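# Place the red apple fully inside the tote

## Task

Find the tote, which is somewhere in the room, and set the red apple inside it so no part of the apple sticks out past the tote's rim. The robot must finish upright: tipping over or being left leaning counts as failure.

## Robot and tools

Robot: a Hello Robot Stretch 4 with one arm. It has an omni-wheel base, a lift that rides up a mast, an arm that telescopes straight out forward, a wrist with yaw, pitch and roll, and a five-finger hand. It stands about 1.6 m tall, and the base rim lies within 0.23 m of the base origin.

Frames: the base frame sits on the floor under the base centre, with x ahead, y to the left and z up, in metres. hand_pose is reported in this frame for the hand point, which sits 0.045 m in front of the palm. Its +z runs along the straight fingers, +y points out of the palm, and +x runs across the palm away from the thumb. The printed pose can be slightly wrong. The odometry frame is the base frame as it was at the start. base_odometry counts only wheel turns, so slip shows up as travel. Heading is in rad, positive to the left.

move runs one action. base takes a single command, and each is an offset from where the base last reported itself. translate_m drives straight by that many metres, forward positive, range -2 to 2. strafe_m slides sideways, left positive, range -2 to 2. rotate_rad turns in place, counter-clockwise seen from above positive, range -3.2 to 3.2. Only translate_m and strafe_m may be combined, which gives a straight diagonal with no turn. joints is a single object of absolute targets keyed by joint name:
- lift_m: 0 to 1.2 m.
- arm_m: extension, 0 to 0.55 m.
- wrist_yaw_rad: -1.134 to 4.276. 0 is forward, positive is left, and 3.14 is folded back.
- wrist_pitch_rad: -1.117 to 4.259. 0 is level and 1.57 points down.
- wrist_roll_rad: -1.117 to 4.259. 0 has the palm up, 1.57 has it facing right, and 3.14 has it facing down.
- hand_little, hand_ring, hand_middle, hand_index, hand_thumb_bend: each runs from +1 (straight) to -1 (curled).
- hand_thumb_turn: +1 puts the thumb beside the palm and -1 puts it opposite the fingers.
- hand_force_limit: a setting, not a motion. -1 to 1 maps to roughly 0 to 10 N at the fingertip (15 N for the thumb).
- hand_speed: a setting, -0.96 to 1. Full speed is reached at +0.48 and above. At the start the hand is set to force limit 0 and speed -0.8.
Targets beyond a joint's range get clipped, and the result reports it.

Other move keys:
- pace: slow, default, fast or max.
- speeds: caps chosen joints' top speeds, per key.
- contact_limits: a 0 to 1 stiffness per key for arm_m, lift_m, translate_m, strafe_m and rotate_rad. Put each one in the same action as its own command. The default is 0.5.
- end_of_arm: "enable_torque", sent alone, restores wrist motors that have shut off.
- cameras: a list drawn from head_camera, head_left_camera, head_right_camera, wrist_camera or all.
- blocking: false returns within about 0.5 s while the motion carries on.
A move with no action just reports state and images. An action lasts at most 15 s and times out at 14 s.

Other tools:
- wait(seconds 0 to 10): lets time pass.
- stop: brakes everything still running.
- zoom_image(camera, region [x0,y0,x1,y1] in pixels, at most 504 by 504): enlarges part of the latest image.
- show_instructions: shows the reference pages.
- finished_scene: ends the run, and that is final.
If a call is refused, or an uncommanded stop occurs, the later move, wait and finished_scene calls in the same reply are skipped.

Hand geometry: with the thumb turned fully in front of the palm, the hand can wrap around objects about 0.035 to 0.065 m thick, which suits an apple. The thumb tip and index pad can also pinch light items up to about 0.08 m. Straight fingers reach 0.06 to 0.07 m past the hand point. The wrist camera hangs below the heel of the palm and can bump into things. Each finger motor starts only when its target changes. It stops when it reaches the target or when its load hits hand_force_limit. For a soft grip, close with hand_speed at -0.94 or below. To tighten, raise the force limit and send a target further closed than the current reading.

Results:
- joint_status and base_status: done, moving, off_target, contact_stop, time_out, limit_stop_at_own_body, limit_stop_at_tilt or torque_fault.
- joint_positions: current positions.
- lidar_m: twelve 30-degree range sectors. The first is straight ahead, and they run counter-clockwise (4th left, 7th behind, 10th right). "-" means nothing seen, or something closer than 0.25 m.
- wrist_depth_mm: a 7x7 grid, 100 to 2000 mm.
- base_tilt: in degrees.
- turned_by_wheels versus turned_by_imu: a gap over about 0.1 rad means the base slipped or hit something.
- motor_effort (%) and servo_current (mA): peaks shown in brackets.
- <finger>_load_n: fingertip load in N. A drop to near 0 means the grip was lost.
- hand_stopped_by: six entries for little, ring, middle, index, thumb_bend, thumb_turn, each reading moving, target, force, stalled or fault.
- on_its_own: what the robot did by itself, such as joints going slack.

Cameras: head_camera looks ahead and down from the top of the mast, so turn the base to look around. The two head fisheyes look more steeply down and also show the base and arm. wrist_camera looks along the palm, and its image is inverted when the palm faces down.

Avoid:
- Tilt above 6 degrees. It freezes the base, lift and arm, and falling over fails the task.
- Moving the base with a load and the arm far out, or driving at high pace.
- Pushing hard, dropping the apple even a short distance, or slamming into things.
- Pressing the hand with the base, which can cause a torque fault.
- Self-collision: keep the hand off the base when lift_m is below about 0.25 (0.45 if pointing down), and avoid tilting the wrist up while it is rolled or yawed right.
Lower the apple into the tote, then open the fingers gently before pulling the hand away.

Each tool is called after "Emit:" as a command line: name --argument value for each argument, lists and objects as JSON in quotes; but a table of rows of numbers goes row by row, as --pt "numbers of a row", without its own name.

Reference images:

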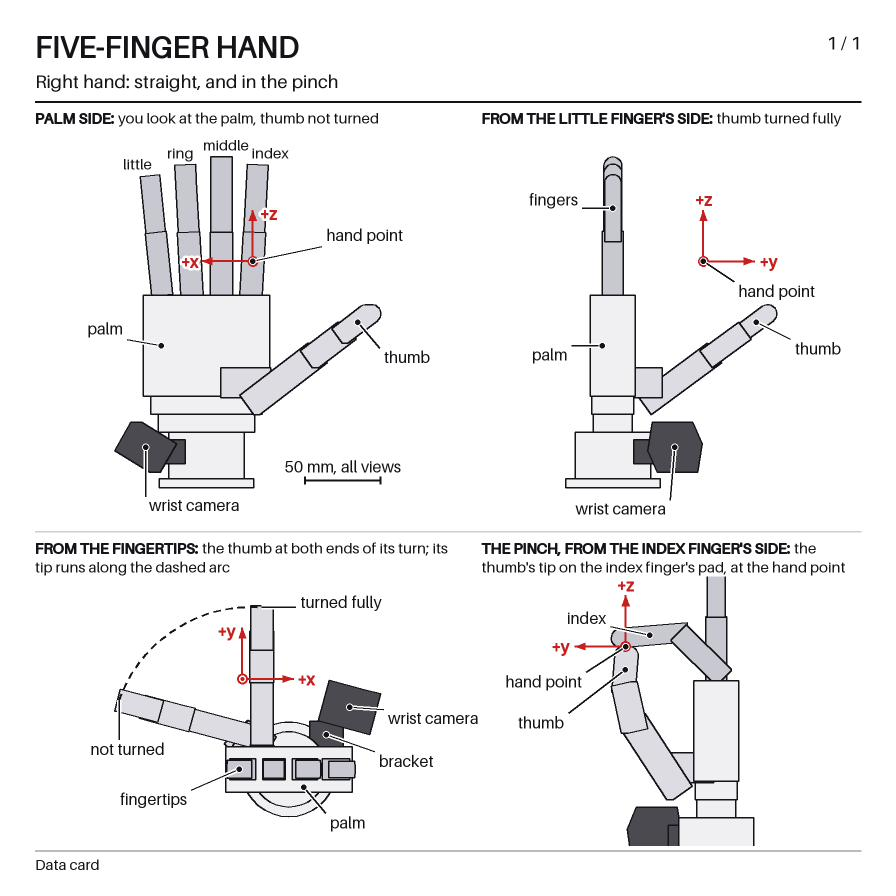

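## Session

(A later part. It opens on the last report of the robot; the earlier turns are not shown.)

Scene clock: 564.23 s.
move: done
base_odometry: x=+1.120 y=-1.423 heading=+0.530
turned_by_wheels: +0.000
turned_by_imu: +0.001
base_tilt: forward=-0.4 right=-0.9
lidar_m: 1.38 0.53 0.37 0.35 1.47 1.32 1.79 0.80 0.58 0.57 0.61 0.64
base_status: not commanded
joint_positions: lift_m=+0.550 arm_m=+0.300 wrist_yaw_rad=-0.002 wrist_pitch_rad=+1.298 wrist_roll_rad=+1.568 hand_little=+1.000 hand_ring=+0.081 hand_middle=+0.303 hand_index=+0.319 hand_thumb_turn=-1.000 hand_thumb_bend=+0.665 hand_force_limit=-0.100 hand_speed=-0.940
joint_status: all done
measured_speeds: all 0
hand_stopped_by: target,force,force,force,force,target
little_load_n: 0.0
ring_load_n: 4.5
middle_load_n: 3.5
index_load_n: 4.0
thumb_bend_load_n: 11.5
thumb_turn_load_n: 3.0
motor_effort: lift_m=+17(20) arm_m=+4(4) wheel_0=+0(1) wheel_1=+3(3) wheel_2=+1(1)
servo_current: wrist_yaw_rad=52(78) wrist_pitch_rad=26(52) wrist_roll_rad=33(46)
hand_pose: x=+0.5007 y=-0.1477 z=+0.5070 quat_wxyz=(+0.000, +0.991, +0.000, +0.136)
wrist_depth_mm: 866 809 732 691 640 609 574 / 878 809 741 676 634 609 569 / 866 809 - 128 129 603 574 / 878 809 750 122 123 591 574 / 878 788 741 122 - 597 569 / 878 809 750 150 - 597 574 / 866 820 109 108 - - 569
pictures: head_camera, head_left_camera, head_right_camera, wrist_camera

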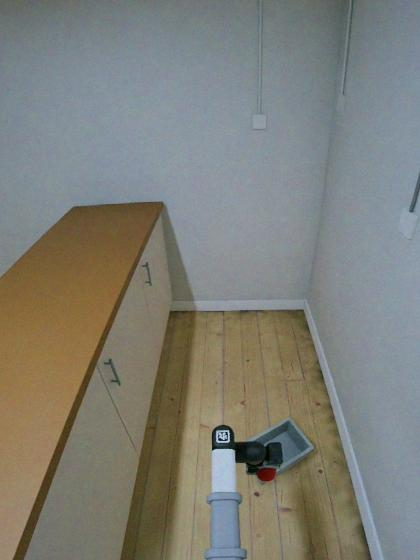

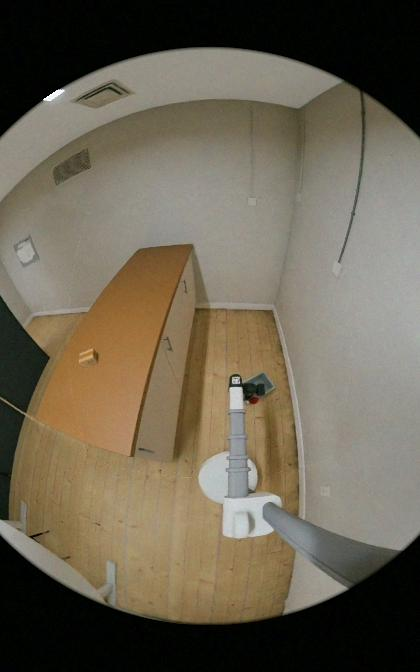

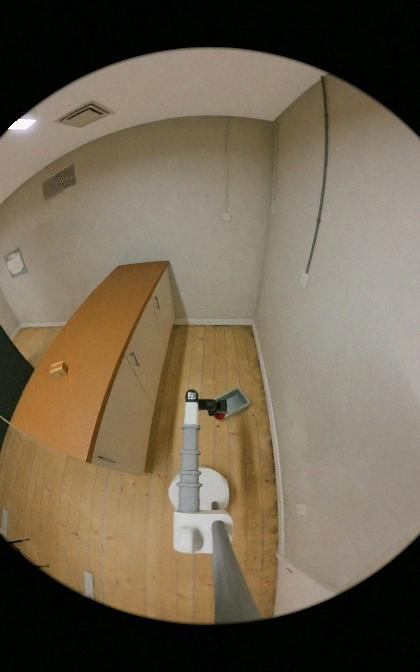

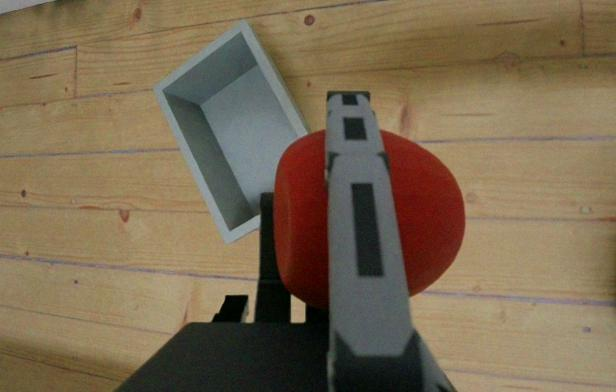

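Emit:
move --base '{"translate_m": 0.2, "strafe_m": -0.101}' --cameras '["head_camera"]'

Emit:
move --joints '{"wrist_yaw_rad": -1.07, "wrist_pitch_rad": 0.8, "arm_m": 0.439}' --speeds '{"wrist_yaw_rad": 0.6, "wrist_pitch_rad": 0.6, "arm_m": 0.1}' --cameras '["all"]'

Scene clock: 600.90 s.
move: done
base_odometry: x=+1.343 y=-1.410 heading=+0.530
turned_by_wheels: +0.000
turned_by_imu: +0.002
base_tilt: forward=-0.4 right=-1.0
lidar_m: 0.49 0.63 0.47 0.43 1.72 1.53 1.55 0.69 0.50 0.47 0.50 0.49
base_status: done
joint_positions: lift_m=+0.550 arm_m=+0.300 wrist_yaw_rad=-0.002 wrist_pitch_rad=+1.298 wrist_roll_rad=+1.568 hand_little=+1.000 hand_ring=+0.081 hand_middle=+0.303 hand_index=+0.319 hand_thumb_turn=-1.000 hand_thumb_bend=+0.665 hand_force_limit=-0.100 hand_speed=-0.940
joint_status: not commanded
measured_speeds: all 0
hand_stopped_by: target,force,force,force,force,target
little_load_n: 0.0
ring_load_n: 4.5
middle_load_n: 3.5
index_load_n: 4.0
thumb_bend_load_n: 12.0
thumb_turn_load_n: 3.0
motor_effort: lift_m=+18(18) arm_m=+4(4) wheel_0=+0(10) wheel_1=+3(8) wheel_2=+1(11)
servo_current: wrist_yaw_rad=52(59) wrist_pitch_rad=46(46) wrist_roll_rad=33(46)
hand_pose: x=+0.5007 y=-0.1477 z=+0.5070 quat_wxyz=(+0.000, +0.991, +0.000, +0.136)
wrist_depth_mm: 866 809 750 691 654 603 569 / 904 798 741 691 640 609 574 / 878 809 732 133 129 603 564 / 891 798 741 123 123 591 574 / 866 798 741 122 - 591 569 / 891 798 741 150 - 597 574 / 866 809 109 109 - - 569

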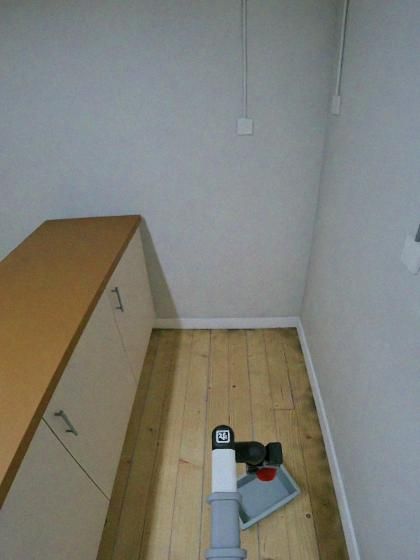

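Scene clock: 603.17 s.
move: done
base_odometry: x=+1.343 y=-1.410 heading=+0.530
turned_by_wheels: +0.000
turned_by_imu: +0.001
base_tilt: forward=-0.5 right=-1.0
lidar_m: 0.46 0.64 0.47 0.45 1.73 1.52 1.54 0.69 0.50 0.46 0.50 0.50
base_status: not commanded
joint_positions: lift_m=+0.550 arm_m=+0.439 wrist_yaw_rad=-1.068 wrist_pitch_rad=+0.811 wrist_roll_rad=+1.568 hand_little=+1.000 hand_ring=+0.081 hand_middle=+0.303 hand_index=+0.319 hand_thumb_turn=-1.000 hand_thumb_bend=+0.665 hand_force_limit=-0.100 hand_speed=-0.940
joint_status: all done
measured_speeds: all 0
hand_stopped_by: target,force,force,force,force,target
little_load_n: 0.0
ring_load_n: 4.5
middle_load_n: 3.0
index_load_n: 4.5
thumb_bend_load_n: 11.5
thumb_turn_load_n: 3.5
motor_effort: lift_m=+18(18) arm_m=+5(8) wheel_0=+0(0) wheel_1=+3(3) wheel_2=+1(1)
servo_current: wrist_yaw_rad=46(78) wrist_pitch_rad=59(124) wrist_roll_rad=39(39)
hand_pose: x=+0.5431 y=-0.1853 z=+0.5468 quat_wxyz=(+0.189, +0.800, -0.472, +0.319)
wrist_depth_mm: 342 384 439 521 585 640 554 / 359 410 480 559 707 647 564 / 384 436 521 554 129 621 564 / 404 477 564 122 123 136 - / 442 512 591 122 - 134 - / 480 559 166 150 - 609 564 / 517 569 109 109 - - 564
pictures: head_camera, head_left_camera, head_right_camera, wrist_camera

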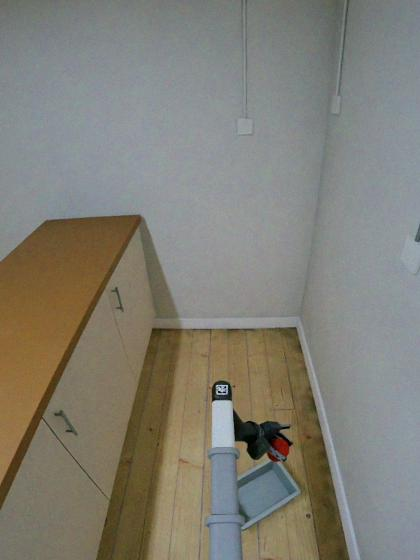

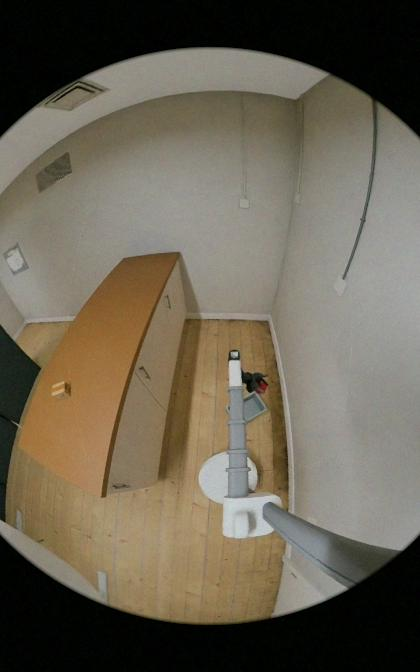

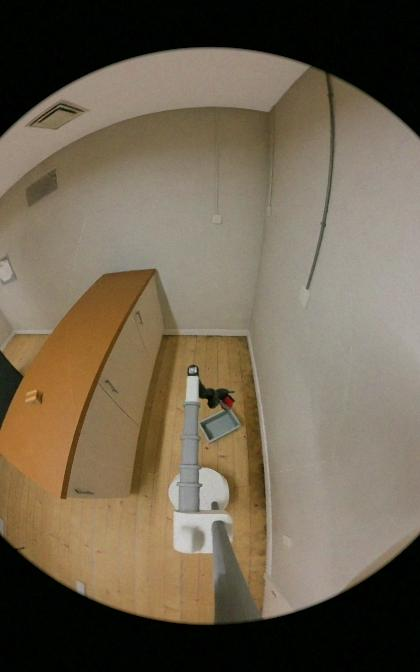

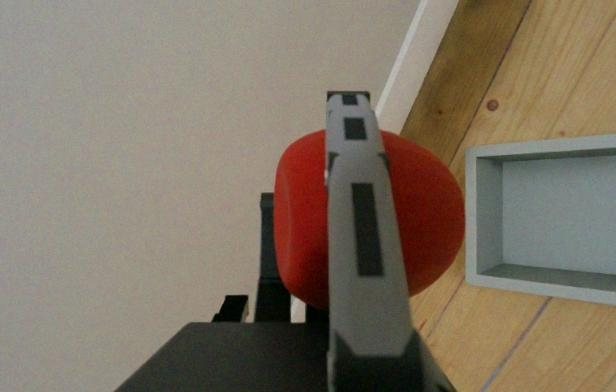

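Emit:
zoom_image --camera "wrist_camera" --region '[440, 120, 616, 320]'

Scaled by 2.520.

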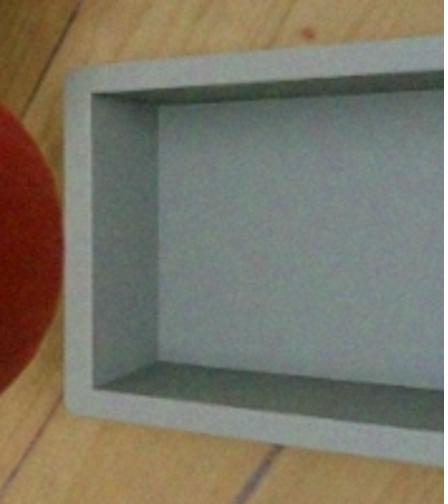

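Emit:
move --joints '{"lift_m": 0.22, "arm_m": 0.431}' --pace "slow" --cameras '["wrist_camera"]'

Emit:
move --joints '{"wrist_roll_rad": 2.17}' --speeds '{"wrist_roll_rad": 0.3}' --cameras '["all"]'

Emit:
zoom_image --camera "head_camera" --region '[200, 380, 340, 540]'

Scene clock: 651.40 s.
move: done
base_odometry: x=+1.343 y=-1.410 heading=+0.530
turned_by_wheels: +0.000
turned_by_imu: +0.002
base_tilt: forward=-0.4 right=-1.0
lidar_m: 1.69 0.63 0.47 0.44 1.72 1.52 1.53 0.67 0.50 0.47 0.50 0.44
base_status: not commanded
joint_positions: lift_m=+0.220 arm_m=+0.431 wrist_yaw_rad=-1.068 wrist_pitch_rad=+0.811 wrist_roll_rad=+1.568 hand_little=+1.000 hand_ring=+0.081 hand_middle=+0.303 hand_index=+0.319 hand_thumb_turn=-1.000 hand_thumb_bend=+0.665 hand_force_limit=-0.100 hand_speed=-0.940
joint_status: all done
measured_speeds: all 0
hand_stopped_by: target,force,force,force,force,target
little_load_n: 0.0
ring_load_n: 4.5
middle_load_n: 3.0
index_load_n: 4.0
thumb_bend_load_n: 11.5
thumb_turn_load_n: 3.0
motor_effort: lift_m=+17(19) arm_m=-4(8) wheel_0=+0(0) wheel_1=+3(3) wheel_2=+1(1)
servo_current: wrist_yaw_rad=52(59) wrist_pitch_rad=59(72) wrist_roll_rad=46(46)
hand_pose: x=+0.5353 y=-0.1853 z=+0.2169 quat_wxyz=(+0.189, +0.800, -0.472, +0.319)
wrist_depth_mm: 338 382 436 469 389 329 293 / 355 407 466 480 379 309 197 / 387 436 504 315 126 322 293 / 413 473 554 122 123 307 293 / 442 517 574 122 - 315 296 / 484 564 597 150 - 312 286 / 521 574 109 108 - - 260

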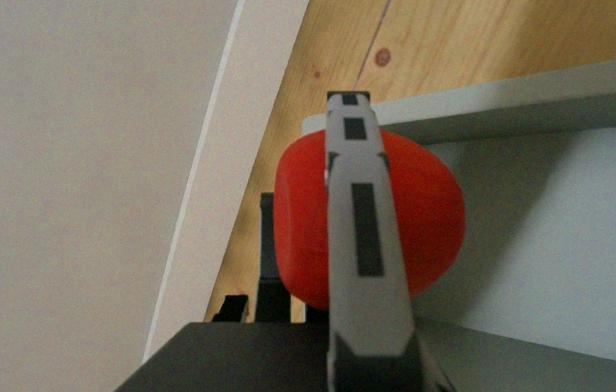

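Scene clock: 653.83 s.
move: done
base_odometry: x=+1.343 y=-1.410 heading=+0.530
turned_by_wheels: +0.000
turned_by_imu: +0.001
base_tilt: forward=-0.4 right=-0.9
lidar_m: 1.68 0.65 0.44 0.44 1.70 1.53 1.55 0.69 0.49 0.47 0.52 0.43
base_status: not commanded
joint_positions: lift_m=+0.220 arm_m=+0.431 wrist_yaw_rad=-1.068 wrist_pitch_rad=+0.811 wrist_roll_rad=+2.168 hand_little=+1.000 hand_ring=+0.081 hand_middle=+0.303 hand_index=+0.319 hand_thumb_turn=-1.000 hand_thumb_bend=+0.665 hand_force_limit=-0.100 hand_speed=-0.940
joint_status: all done
measured_speeds: all 0
hand_stopped_by: target,force,force,force,force,target
little_load_n: 0.0
ring_load_n: 4.5
middle_load_n: 3.0
index_load_n: 4.0
thumb_bend_load_n: 11.5
thumb_turn_load_n: 3.0
motor_effort: lift_m=+17(17) arm_m=-4(4) wheel_0=+0(0) wheel_1=+3(3) wheel_2=+1(1)
servo_current: wrist_yaw_rad=59(59) wrist_pitch_rad=59(72) wrist_roll_rad=39(52)
hand_pose: x=+0.5497 y=-0.1537 z=+0.1971 quat_wxyz=(+0.087, +0.625, -0.687, +0.360)
wrist_depth_mm: 384 439 424 359 298 276 252 / 392 445 459 248 324 291 262 / 392 459 504 126 130 303 277 / 399 469 521 123 124 306 283 / 397 469 549 122 - 230 223 / 399 469 530 149 - 229 324 / 402 445 109 109 - - 347
pictures: head_camera, head_left_camera, head_right_camera, wrist_camera

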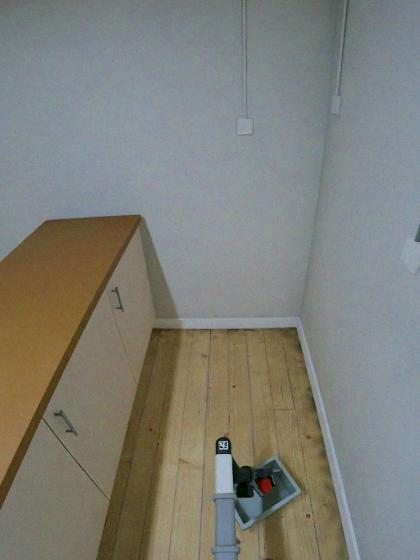

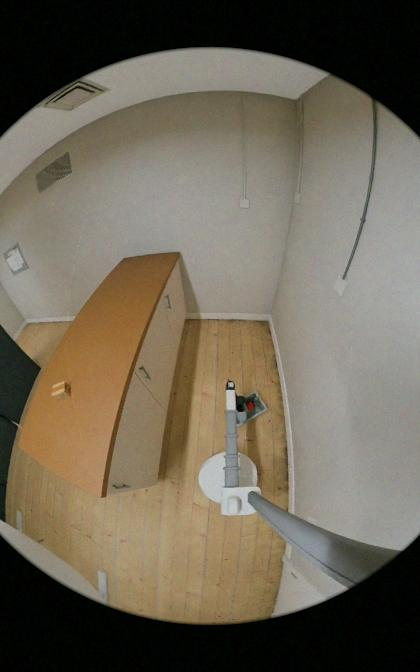

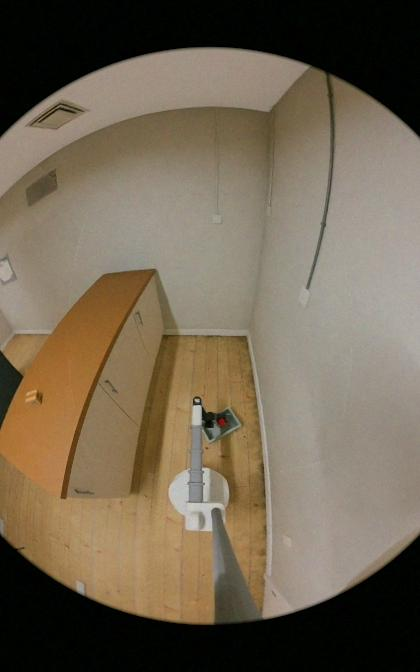

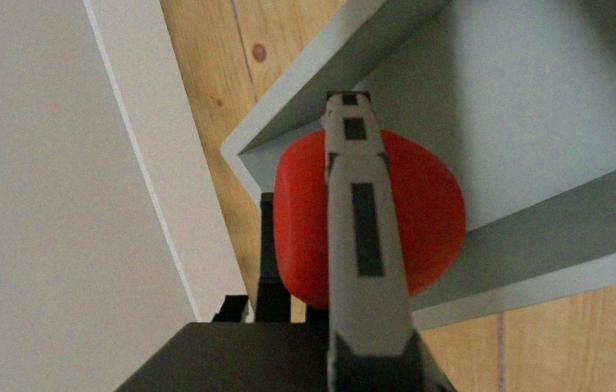

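Scaled by 3.150 from the camera's image (finer frame: 1200x1600).

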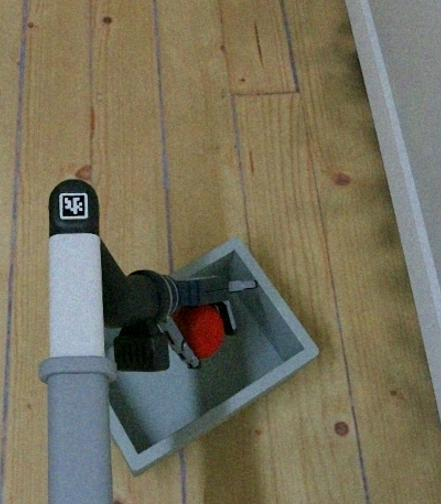

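Emit:
move --joints '{"lift_m": 0.09}' --speeds '{"lift_m": 0.06}' --contact_limits '{"lift_m": 0.1}' --cameras '["head_camera", "wrist_camera"]'

Emit:
zoom_image --camera "head_camera" --region '[200, 400, 340, 560]'

Scene clock: 683.80 s.
move: done
base_odometry: x=+1.343 y=-1.410 heading=+0.530
turned_by_wheels: +0.000
turned_by_imu: +0.002
base_tilt: forward=-0.4 right=-0.9
lidar_m: 1.68 0.63 0.45 0.45 1.70 1.51 1.55 0.68 0.51 0.47 0.51 0.46
base_status: not commanded
joint_positions: lift_m=+0.090 arm_m=+0.431 wrist_yaw_rad=-1.068 wrist_pitch_rad=+0.811 wrist_roll_rad=+2.168 hand_little=+1.000 hand_ring=+0.081 hand_middle=+0.303 hand_index=+0.319 hand_thumb_turn=-1.000 hand_thumb_bend=+0.665 hand_force_limit=-0.100 hand_speed=-0.940
joint_status: all done
measured_speeds: all 0
hand_stopped_by: target,force,force,force,force,target
little_load_n: 0.0
ring_load_n: 4.5
middle_load_n: 3.0
index_load_n: 4.0
thumb_bend_load_n: 12.0
thumb_turn_load_n: 3.0
motor_effort: lift_m=+17(19) arm_m=-4(4) wheel_0=+0(0) wheel_1=+3(3) wheel_2=+1(1)
servo_current: wrist_yaw_rad=59(65) wrist_pitch_rad=52(72) wrist_roll_rad=20(46)
contact_limits: lift_m 0.1
hand_pose: x=+0.5497 y=-0.1537 z=+0.0671 quat_wxyz=(+0.087, +0.625, -0.687, +0.361)
wrist_depth_mm: 366 126 - - 185 163 - / 379 144 - 224 192 171 159 / 377 160 - 235 134 179 167 / 366 246 285 122 124 185 174 / 387 229 268 122 - 195 186 / 402 229 238 149 - 202 176 / 399 445 109 109 - - -

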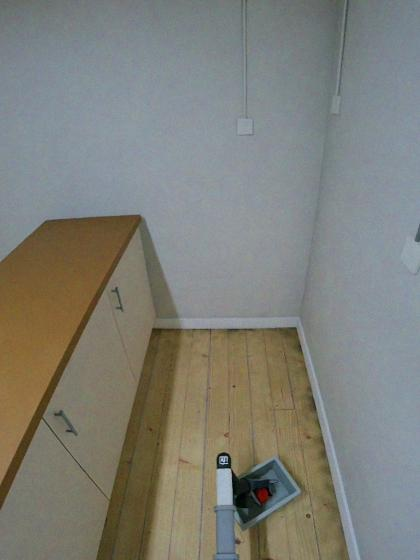

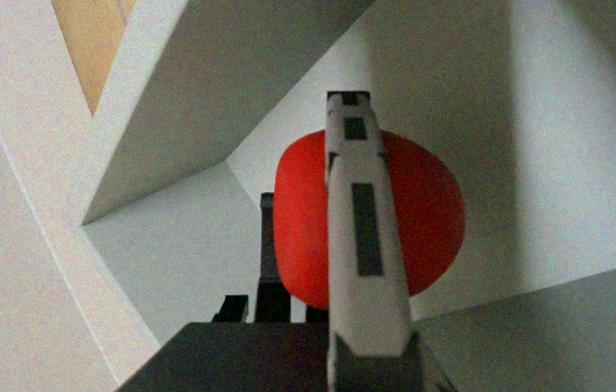

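Scaled by 3.150 from the camera's image (finer frame: 1200x1600).

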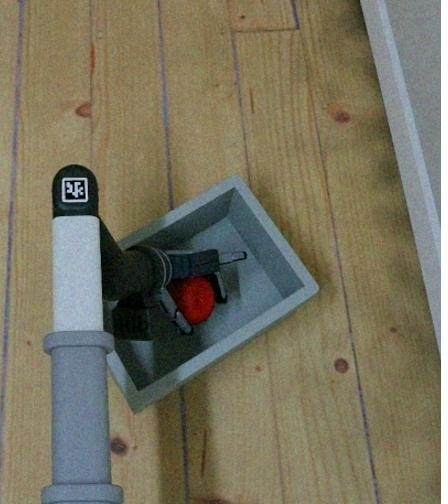

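Emit:
move --joints '{"lift_m": 0.072}' --speeds '{"lift_m": 0.03}' --contact_limits '{"lift_m": 0.0}' --cameras '["head_camera", "wrist_camera"]'

Emit:
zoom_image --camera "wrist_camera" --region '[380, 60, 616, 360]'

Scene clock: 690.57 s.
move: done
base_odometry: x=+1.343 y=-1.410 heading=+0.530
turned_by_wheels: +0.000
turned_by_imu: +0.001
base_tilt: forward=-0.4 right=-0.9
lidar_m: 1.68 0.63 0.46 0.44 1.69 1.50 1.56 0.66 0.49 0.46 0.52 0.44
base_status: not commanded
joint_positions: lift_m=+0.072 arm_m=+0.431 wrist_yaw_rad=-1.068 wrist_pitch_rad=+0.811 wrist_roll_rad=+2.168 hand_little=+1.000 hand_ring=+0.081 hand_middle=+0.303 hand_index=+0.319 hand_thumb_turn=-1.000 hand_thumb_bend=+0.665 hand_force_limit=-0.100 hand_speed=-0.940
joint_status: all done
measured_speeds: all 0
hand_stopped_by: target,force,force,force,force,target
little_load_n: 0.0
ring_load_n: 4.5
middle_load_n: 3.0
index_load_n: 3.5
thumb_bend_load_n: 12.0
thumb_turn_load_n: 3.0
motor_effort: lift_m=+17(18) arm_m=-4(4) wheel_0=+0(0) wheel_1=+3(3) wheel_2=+1(1)
servo_current: wrist_yaw_rad=46(59) wrist_pitch_rad=59(65) wrist_roll_rad=26(46)
contact_limits: lift_m 0
hand_pose: x=+0.5497 y=-0.1537 z=+0.0491 quat_wxyz=(+0.087, +0.625, -0.687, +0.361)
wrist_depth_mm: 353 107 - - 168 148 - / 357 111 - 201 175 156 - / 355 - 253 213 134 163 - / 359 247 276 122 124 167 - / 366 229 266 123 - 174 167 / 392 217 238 149 - 188 172 / 399 213 109 108 - - -

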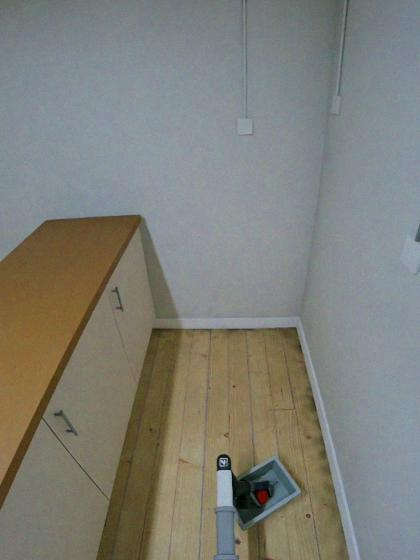

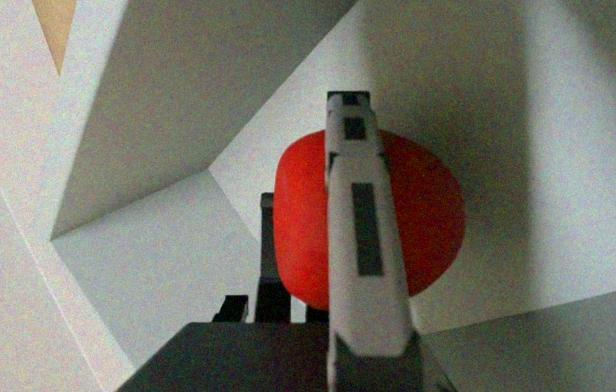

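Scaled by 1.680.

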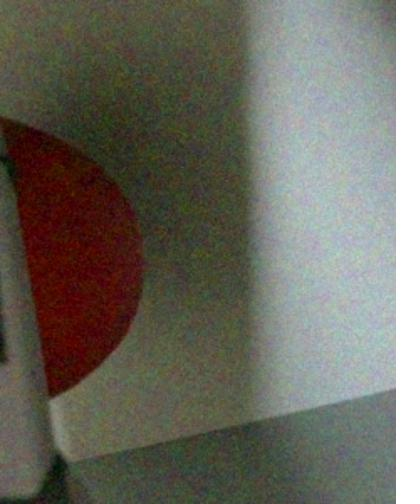

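Emit:
move --joints '{"lift_m": 0.066}' --speeds '{"lift_m": 0.02}' --contact_limits '{"lift_m": 0.0}' --cameras '[]'

Emit:
move --joints '{"lift_m": 0.063}' --speeds '{"lift_m": 0.02}' --contact_limits '{"lift_m": 0.0}' --cameras '["wrist_camera"]'

Scene clock: 700.93 s.
move: done
base_odometry: x=+1.343 y=-1.410 heading=+0.530
turned_by_wheels: +0.000
turned_by_imu: +0.001
base_tilt: forward=-0.5 right=-0.9
lidar_m: 1.69 0.66 0.46 0.43 1.74 1.51 1.55 0.69 0.48 0.47 0.50 0.50
base_status: not commanded
joint_positions: lift_m=+0.066 arm_m=+0.431 wrist_yaw_rad=-1.068 wrist_pitch_rad=+0.811 wrist_roll_rad=+2.168 hand_little=+1.000 hand_ring=+0.081 hand_middle=+0.303 hand_index=+0.319 hand_thumb_turn=-1.000 hand_thumb_bend=+0.665 hand_force_limit=-0.100 hand_speed=-0.940
joint_status: all done
measured_speeds: all 0
hand_stopped_by: target,force,force,force,force,target
little_load_n: 0.0
ring_load_n: 4.5
middle_load_n: 3.5
index_load_n: 3.5
thumb_bend_load_n: 11.5
thumb_turn_load_n: 3.0
motor_effort: lift_m=+17(20) arm_m=-4(4) wheel_0=+0(0) wheel_1=+3(3) wheel_2=+1(1)
servo_current: wrist_yaw_rad=52(52) wrist_pitch_rad=65(65) wrist_roll_rad=33(33)
contact_limits: lift_m 0
hand_pose: x=+0.5497 y=-0.1537 z=+0.0432 quat_wxyz=(+0.087, +0.625, -0.687, +0.361)
wrist_depth_mm: 357 - - 181 164 146 - / 121 113 - 197 167 152 - / 357 - 245 203 135 159 146 / 183 248 270 123 123 160 154 / 210 228 267 122 - 171 - / 379 217 237 150 - 183 168 / 399 206 109 109 - - -

Scene clock: 701.43 s.
move: done
base_odometry: x=+1.343 y=-1.410 heading=+0.530
turned_by_wheels: +0.000
turned_by_imu: +0.000
base_tilt: forward=-0.4 right=-1.0
lidar_m: 1.68 0.65 0.47 0.44 1.72 1.51 1.55 0.65 0.49 0.45 0.50 0.47
base_status: not commanded
joint_positions: lift_m=+0.063 arm_m=+0.431 wrist_yaw_rad=-1.068 wrist_pitch_rad=+0.811 wrist_roll_rad=+2.168 hand_little=+1.000 hand_ring=+0.081 hand_middle=+0.303 hand_index=+0.319 hand_thumb_turn=-1.000 hand_thumb_bend=+0.665 hand_force_limit=-0.100 hand_speed=-0.940
joint_status: all done
measured_speeds: all 0
hand_stopped_by: target,force,force,force,force,target
little_load_n: 0.0
ring_load_n: 4.5
middle_load_n: 3.0
index_load_n: 3.5
thumb_bend_load_n: 11.5
thumb_turn_load_n: 3.0
motor_effort: lift_m=+17(18) arm_m=-4(4) wheel_0=+0(0) wheel_1=+3(3) wheel_2=+1(1)
servo_current: wrist_yaw_rad=59(59) wrist_pitch_rad=52(65) wrist_roll_rad=39(39)
contact_limits: lift_m 0
hand_pose: x=+0.5497 y=-0.1537 z=+0.0402 quat_wxyz=(+0.087, +0.625, -0.687, +0.361)
wrist_depth_mm: - - - 177 161 145 - / 116 113 - 193 165 148 - / 128 - 242 200 134 156 - / - 249 268 122 123 158 151 / 208 228 265 123 - 168 - / 370 217 238 149 - 180 167 / 397 204 109 109 - - -

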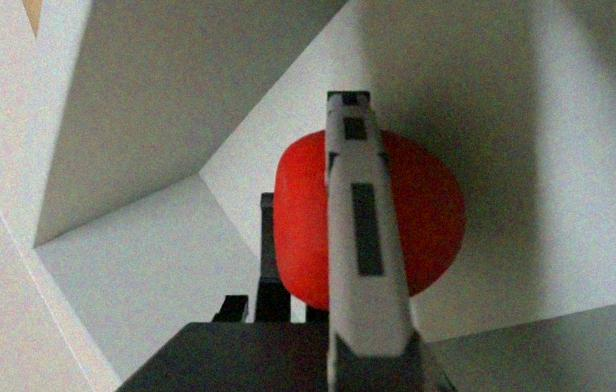

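Emit:
move --joints '{"lift_m": 0.06}' --speeds '{"lift_m": 0.02}' --contact_limits '{"lift_m": 0.0}' --cameras '[]'

Emit:
move --joints '{"lift_m": 0.0575}' --speeds '{"lift_m": 0.02}' --contact_limits '{"lift_m": 0.0}' --cameras '["wrist_camera"]'

Scene clock: 707.40 s.
move: done
base_odometry: x=+1.343 y=-1.410 heading=+0.530
turned_by_wheels: +0.000
turned_by_imu: +0.001
base_tilt: forward=-0.4 right=-1.0
lidar_m: 1.69 0.63 0.47 0.44 1.72 1.52 1.54 0.67 0.50 0.47 0.50 0.48
base_status: not commanded
joint_positions: lift_m=+0.061 arm_m=+0.431 wrist_yaw_rad=-1.068 wrist_pitch_rad=+0.808 wrist_roll_rad=+2.168 hand_little=+1.000 hand_ring=+0.081 hand_middle=+0.303 hand_index=+0.319 hand_thumb_turn=-1.000 hand_thumb_bend=+0.665 hand_force_limit=-0.100 hand_speed=-0.940
joint_status: all done
measured_speeds: all 0
hand_stopped_by: target,force,force,force,force,target
little_load_n: 0.0
ring_load_n: 4.5
middle_load_n: 3.0
index_load_n: 1.5
thumb_bend_load_n: 12.5
thumb_turn_load_n: 3.0
motor_effort: lift_m=+15(18) arm_m=-4(4) wheel_0=+0(0) wheel_1=+3(3) wheel_2=+1(1)
servo_current: wrist_yaw_rad=52(52) wrist_pitch_rad=52(65) wrist_roll_rad=39(39)
contact_limits: lift_m 0
hand_pose: x=+0.5500 y=-0.1542 z=+0.0376 quat_wxyz=(+0.087, +0.624, -0.687, +0.362)
wrist_depth_mm: - 107 111 174 160 142 - / 112 113 - 191 164 146 134 / 121 - 242 198 134 155 - / 167 248 267 122 123 157 150 / 208 229 266 123 - 167 - / 373 216 236 149 - 179 166 / 399 204 109 108 - - -

Scene clock: 707.90 s.
move: done
base_odometry: x=+1.343 y=-1.409 heading=+0.530
turned_by_wheels: +0.000
turned_by_imu: +0.002
base_tilt: forward=-0.4 right=-1.0
lidar_m: 1.68 0.64 0.47 0.43 1.70 1.51 1.54 0.67 0.48 0.46 0.50 0.48
base_status: not commanded
joint_positions: lift_m=+0.058 arm_m=+0.431 wrist_yaw_rad=-1.068 wrist_pitch_rad=+0.804 wrist_roll_rad=+2.168 hand_little=+1.000 hand_ring=+0.081 hand_middle=+0.303 hand_index=+0.319 hand_thumb_turn=-1.000 hand_thumb_bend=+0.665 hand_force_limit=-0.100 hand_speed=-0.940
joint_status: all done
measured_speeds: all 0
hand_stopped_by: target,force,force,force,force,target
little_load_n: 0.0
ring_load_n: 4.0
middle_load_n: 2.5
index_load_n: 0.5
thumb_bend_load_n: 12.5
thumb_turn_load_n: 3.0
motor_effort: lift_m=+13(14) arm_m=-4(4) wheel_0=+1(1) wheel_1=+3(3) wheel_2=+1(1)
servo_current: wrist_yaw_rad=46(59) wrist_pitch_rad=46(52) wrist_roll_rad=33(46)
contact_limits: lift_m 0
hand_pose: x=+0.5504 y=-0.1550 z=+0.0358 quat_wxyz=(+0.087, +0.624, -0.686, +0.364)
wrist_depth_mm: - 107 112 173 158 140 - / 112 113 - 191 163 145 134 / 131 - 237 196 134 154 - / 167 247 268 122 123 156 149 / 208 228 264 122 - 166 - / 379 218 238 150 - 178 166 / 402 205 109 109 - - -

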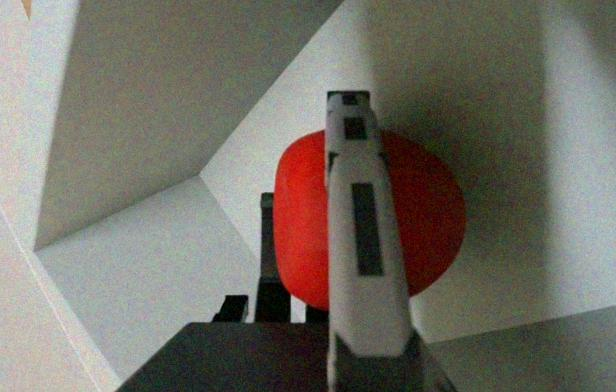

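Emit:
move --joints '{"lift_m": 0.0595}' --speeds '{"lift_m": 0.02}' --cameras '[]'

Emit:
move --joints '{"hand_index": 0.45, "hand_middle": 0.43, "hand_ring": 0.3, "hand_thumb_bend": 0.8}' --cameras '["wrist_camera"]'

Emit:
move --joints '{"hand_index": 1, "hand_middle": 1, "hand_ring": 1, "hand_thumb_bend": 1}' --cameras '["head_camera", "wrist_camera"]'

Emit:
zoom_image --camera "head_camera" --region '[200, 400, 340, 560]'

Scene clock: 715.47 s.
move: done
base_odometry: x=+1.343 y=-1.409 heading=+0.530
turned_by_wheels: +0.000
turned_by_imu: +0.001
base_tilt: forward=-0.4 right=-0.9
lidar_m: 1.65 0.63 0.45 0.43 1.72 1.51 1.56 0.70 0.50 0.47 0.50 0.50
base_status: not commanded
joint_positions: lift_m=+0.059 arm_m=+0.431 wrist_yaw_rad=-1.068 wrist_pitch_rad=+0.804 wrist_roll_rad=+2.168 hand_little=+1.000 hand_ring=+0.081 hand_middle=+0.303 hand_index=+0.319 hand_thumb_turn=-1.000 hand_thumb_bend=+0.665 hand_force_limit=-0.100 hand_speed=-0.940
joint_status: all done
measured_speeds: all 0
hand_stopped_by: target,force,force,force,force,target
little_load_n: 0.0
ring_load_n: 4.5
middle_load_n: 2.5
index_load_n: 1.5
thumb_bend_load_n: 12.0
thumb_turn_load_n: 2.5
motor_effort: lift_m=+24(24) arm_m=-4(4) wheel_0=+1(1) wheel_1=+3(3) wheel_2=+1(1)
servo_current: wrist_yaw_rad=46(59) wrist_pitch_rad=39(39) wrist_roll_rad=26(33)
hand_pose: x=+0.5504 y=-0.1550 z=+0.0369 quat_wxyz=(+0.087, +0.624, -0.686, +0.364)
wrist_depth_mm: - 107 111 175 159 141 - / 112 113 - 190 163 145 134 / 121 - 238 197 134 155 - / 177 249 267 122 123 156 149 / 208 229 266 122 - 166 - / 379 219 238 149 - 179 166 / 402 204 109 109 - - -

Scene clock: 717.53 s.
move: done
base_odometry: x=+1.343 y=-1.409 heading=+0.530
turned_by_wheels: +0.000
turned_by_imu: +0.001
base_tilt: forward=-0.5 right=-1.0
lidar_m: 0.66 0.63 0.47 0.45 1.74 1.54 1.53 0.67 0.49 0.47 0.49 0.48
base_status: not commanded
joint_positions: lift_m=+0.059 arm_m=+0.431 wrist_yaw_rad=-1.070 wrist_pitch_rad=+0.803 wrist_roll_rad=+2.168 hand_little=+1.000 hand_ring=+0.300 hand_middle=+0.430 hand_index=+0.449 hand_thumb_turn=-1.000 hand_thumb_bend=+0.800 hand_force_limit=-0.100 hand_speed=-0.940
joint_status: all done
measured_speeds: all 0
hand_stopped_by: target,target,target,target,target,target
little_load_n: 0.0
ring_load_n: 0.0
middle_load_n: 0.0
index_load_n: -7.0
thumb_bend_load_n: 0.0
thumb_turn_load_n: 0.0
motor_effort: lift_m=+23(24) arm_m=-3(4) wheel_0=+1(2) wheel_1=+3(3) wheel_2=+1(1)
servo_current: wrist_yaw_rad=46(59) wrist_pitch_rad=39(52) wrist_roll_rad=33(46)
hand_pose: x=+0.5501 y=-0.1550 z=+0.0370 quat_wxyz=(+0.088, +0.623, -0.687, +0.364)
wrist_depth_mm: 357 - 112 - 161 143 - / 351 111 - 145 163 146 135 / 135 - 141 134 168 156 - / 178 - 271 137 - 162 150 / 213 235 268 175 - 170 - / 379 222 245 159 - 180 166 / 397 210 109 108 - - -

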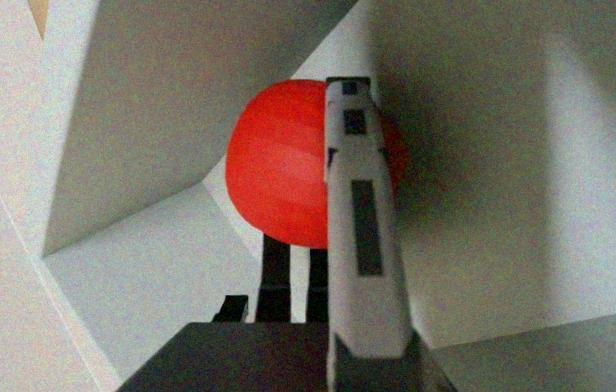

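Scene clock: 722.13 s.
move: done
base_odometry: x=+1.343 y=-1.409 heading=+0.530
turned_by_wheels: +0.000
turned_by_imu: +0.001
base_tilt: forward=-0.5 right=-0.9
lidar_m: 1.67 0.65 0.48 0.43 1.71 1.53 1.53 0.70 0.51 0.46 0.51 0.49
base_status: not commanded
joint_positions: lift_m=+0.059 arm_m=+0.431 wrist_yaw_rad=-1.070 wrist_pitch_rad=+0.802 wrist_roll_rad=+2.168 hand_little=+1.000 hand_ring=+1.000 hand_middle=+1.000 hand_index=+1.000 hand_thumb_turn=-1.000 hand_thumb_bend=+1.000 hand_force_limit=-0.100 hand_speed=-0.940
joint_status: all done
measured_speeds: all 0
hand_stopped_by: target,target,target,target,target,target
little_load_n: 0.0
ring_load_n: 0.0
middle_load_n: 0.0
index_load_n: 0.0
thumb_bend_load_n: 0.0
thumb_turn_load_n: 0.5
motor_effort: lift_m=+23(23) arm_m=+1(3) wheel_0=+1(1) wheel_1=+3(3) wheel_2=+1(1)
servo_current: wrist_yaw_rad=46(65) wrist_pitch_rad=39(52) wrist_roll_rad=39(46)
hand_pose: x=+0.5501 y=-0.1551 z=+0.0372 quat_wxyz=(+0.088, +0.623, -0.687, +0.364)
wrist_depth_mm: 353 - 105 - 156 140 - / 364 - - 117 158 145 134 / 355 - - 152 165 155 - / 359 - 153 143 - 160 149 / 370 253 277 148 - 168 - / 370 236 259 204 - 178 165 / 392 218 109 108 - - -

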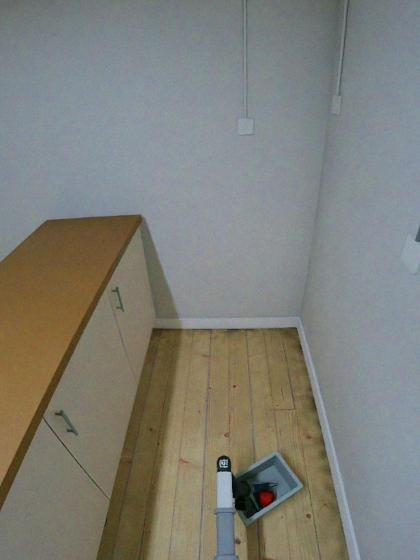

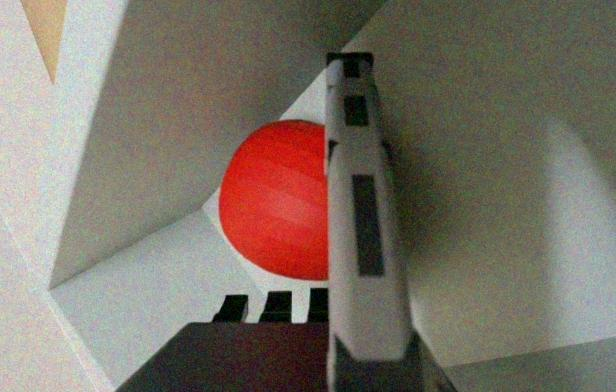

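Scaled by 3.150 from the camera's image (finer frame: 1200x1600).

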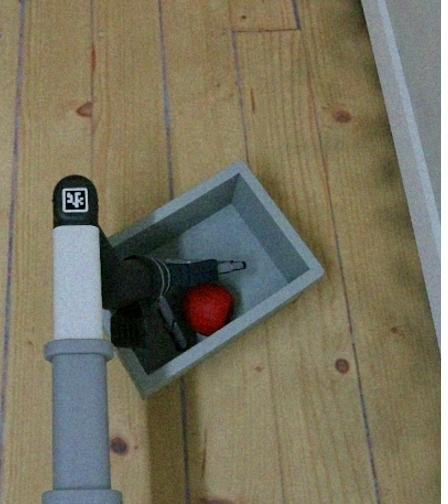

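Emit:
move --joints '{"lift_m": 0.12}' --speeds '{"lift_m": 0.05}' --cameras '["head_camera", "wrist_camera"]'

Emit:
move --joints '{"lift_m": 0.4}' --cameras '["head_camera", "wrist_camera"]'

Emit:
zoom_image --camera "head_camera" --region '[200, 400, 340, 560]'

Scene clock: 728.63 s.
move: done
base_odometry: x=+1.343 y=-1.409 heading=+0.530
turned_by_wheels: +0.000
turned_by_imu: +0.001
base_tilt: forward=-0.4 right=-1.0
lidar_m: 1.67 0.64 0.46 0.44 1.70 1.51 1.53 0.68 0.49 0.46 0.50 0.52
base_status: not commanded
joint_positions: lift_m=+0.120 arm_m=+0.431 wrist_yaw_rad=-1.070 wrist_pitch_rad=+0.802 wrist_roll_rad=+2.168 hand_little=+1.000 hand_ring=+1.000 hand_middle=+1.000 hand_index=+1.000 hand_thumb_turn=-1.000 hand_thumb_bend=+1.000 hand_force_limit=-0.100 hand_speed=-0.940
joint_status: all done
measured_speeds: all 0
hand_stopped_by: target,target,target,target,target,target
little_load_n: 0.0
ring_load_n: 0.0
middle_load_n: 0.0
index_load_n: 0.0
thumb_bend_load_n: 0.0
thumb_turn_load_n: 0.5
motor_effort: lift_m=+26(30) arm_m=+1(1) wheel_0=+1(2) wheel_1=+3(3) wheel_2=+1(1)
servo_current: wrist_yaw_rad=52(59) wrist_pitch_rad=46(52) wrist_roll_rad=33(46)
hand_pose: x=+0.5501 y=-0.1551 z=+0.0974 quat_wxyz=(+0.088, +0.623, -0.687, +0.364)
wrist_depth_mm: 377 366 294 - 208 190 175 / 379 399 320 112 212 199 182 / 387 421 173 200 - 213 191 / 389 427 - 317 - 221 205 / 399 427 281 330 - 232 216 / 397 452 260 185 - 226 201 / 402 442 109 109 - - -

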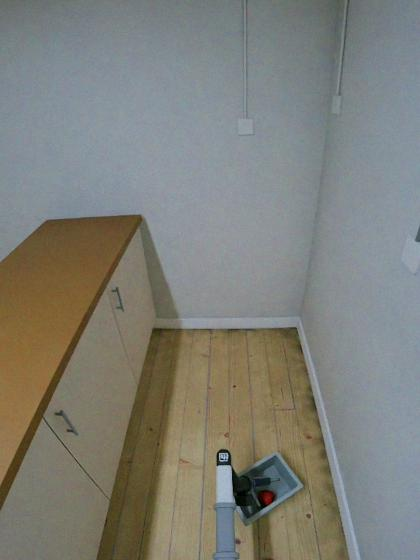

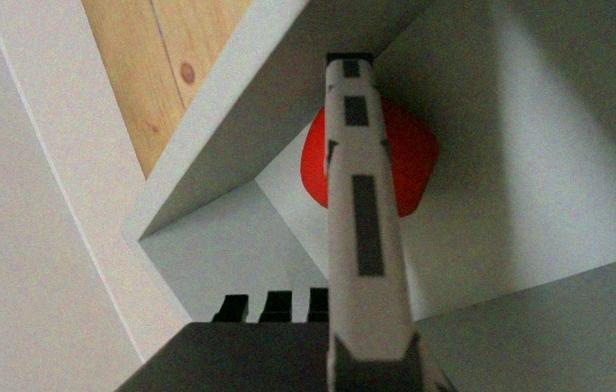

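Scene clock: 730.83 s.
move: done
base_odometry: x=+1.343 y=-1.409 heading=+0.530
turned_by_wheels: +0.000
turned_by_imu: +0.001
base_tilt: forward=-0.4 right=-1.0
lidar_m: 0.43 0.64 0.48 0.43 1.70 1.53 1.54 0.69 0.49 0.46 0.51 0.48
base_status: not commanded
joint_positions: lift_m=+0.400 arm_m=+0.431 wrist_yaw_rad=-1.070 wrist_pitch_rad=+0.802 wrist_roll_rad=+2.168 hand_little=+1.000 hand_ring=+1.000 hand_middle=+1.000 hand_index=+1.000 hand_thumb_turn=-1.000 hand_thumb_bend=+1.000 hand_force_limit=-0.100 hand_speed=-0.940
joint_status: all done
measured_speeds: all 0
hand_stopped_by: target,target,target,target,target,target
little_load_n: 0.0
ring_load_n: 0.0
middle_load_n: 0.0
index_load_n: 0.0
thumb_bend_load_n: 0.0
thumb_turn_load_n: 0.5
motor_effort: lift_m=+26(30) arm_m=+1(1) wheel_0=+1(1) wheel_1=+3(3) wheel_2=+1(1)
servo_current: wrist_yaw_rad=46(59) wrist_pitch_rad=46(52) wrist_roll_rad=33(46)
hand_pose: x=+0.5501 y=-0.1551 z=+0.3774 quat_wxyz=(+0.088, +0.623, -0.687, +0.364)
wrist_depth_mm: 384 455 544 569 492 - - / 389 455 554 603 - 394 - / 397 462 549 661 - - - / 397 469 569 676 - - 442 / 397 469 564 - - 521 477 / 399 469 539 185 - 544 512 / 399 442 109 109 - - 539

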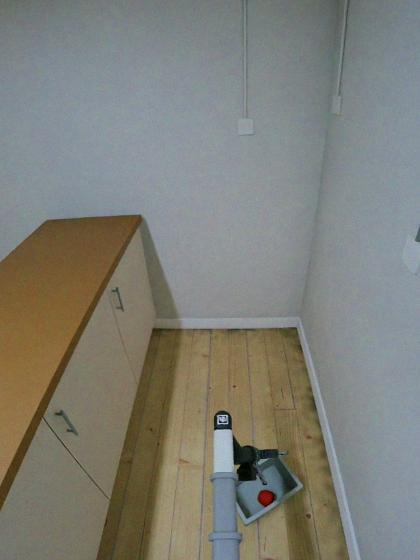

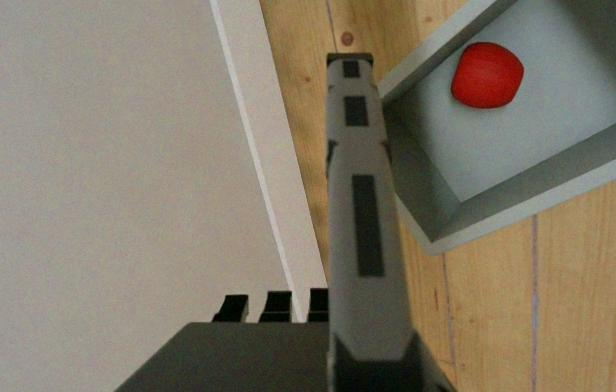

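Scaled by 3.150 from the camera's image (finer frame: 1200x1600).

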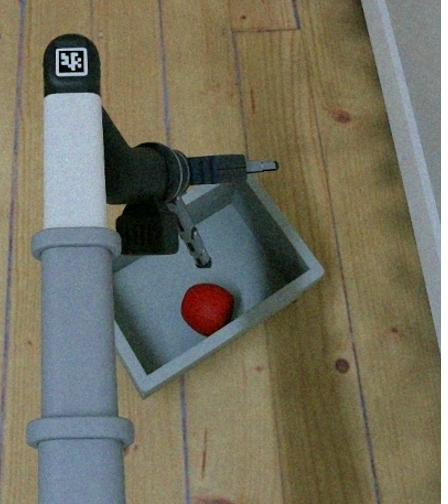

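The apple is lying in the tote and the hand is clear of it.

Emit:
finished_scene

The scene is finished: the task was done.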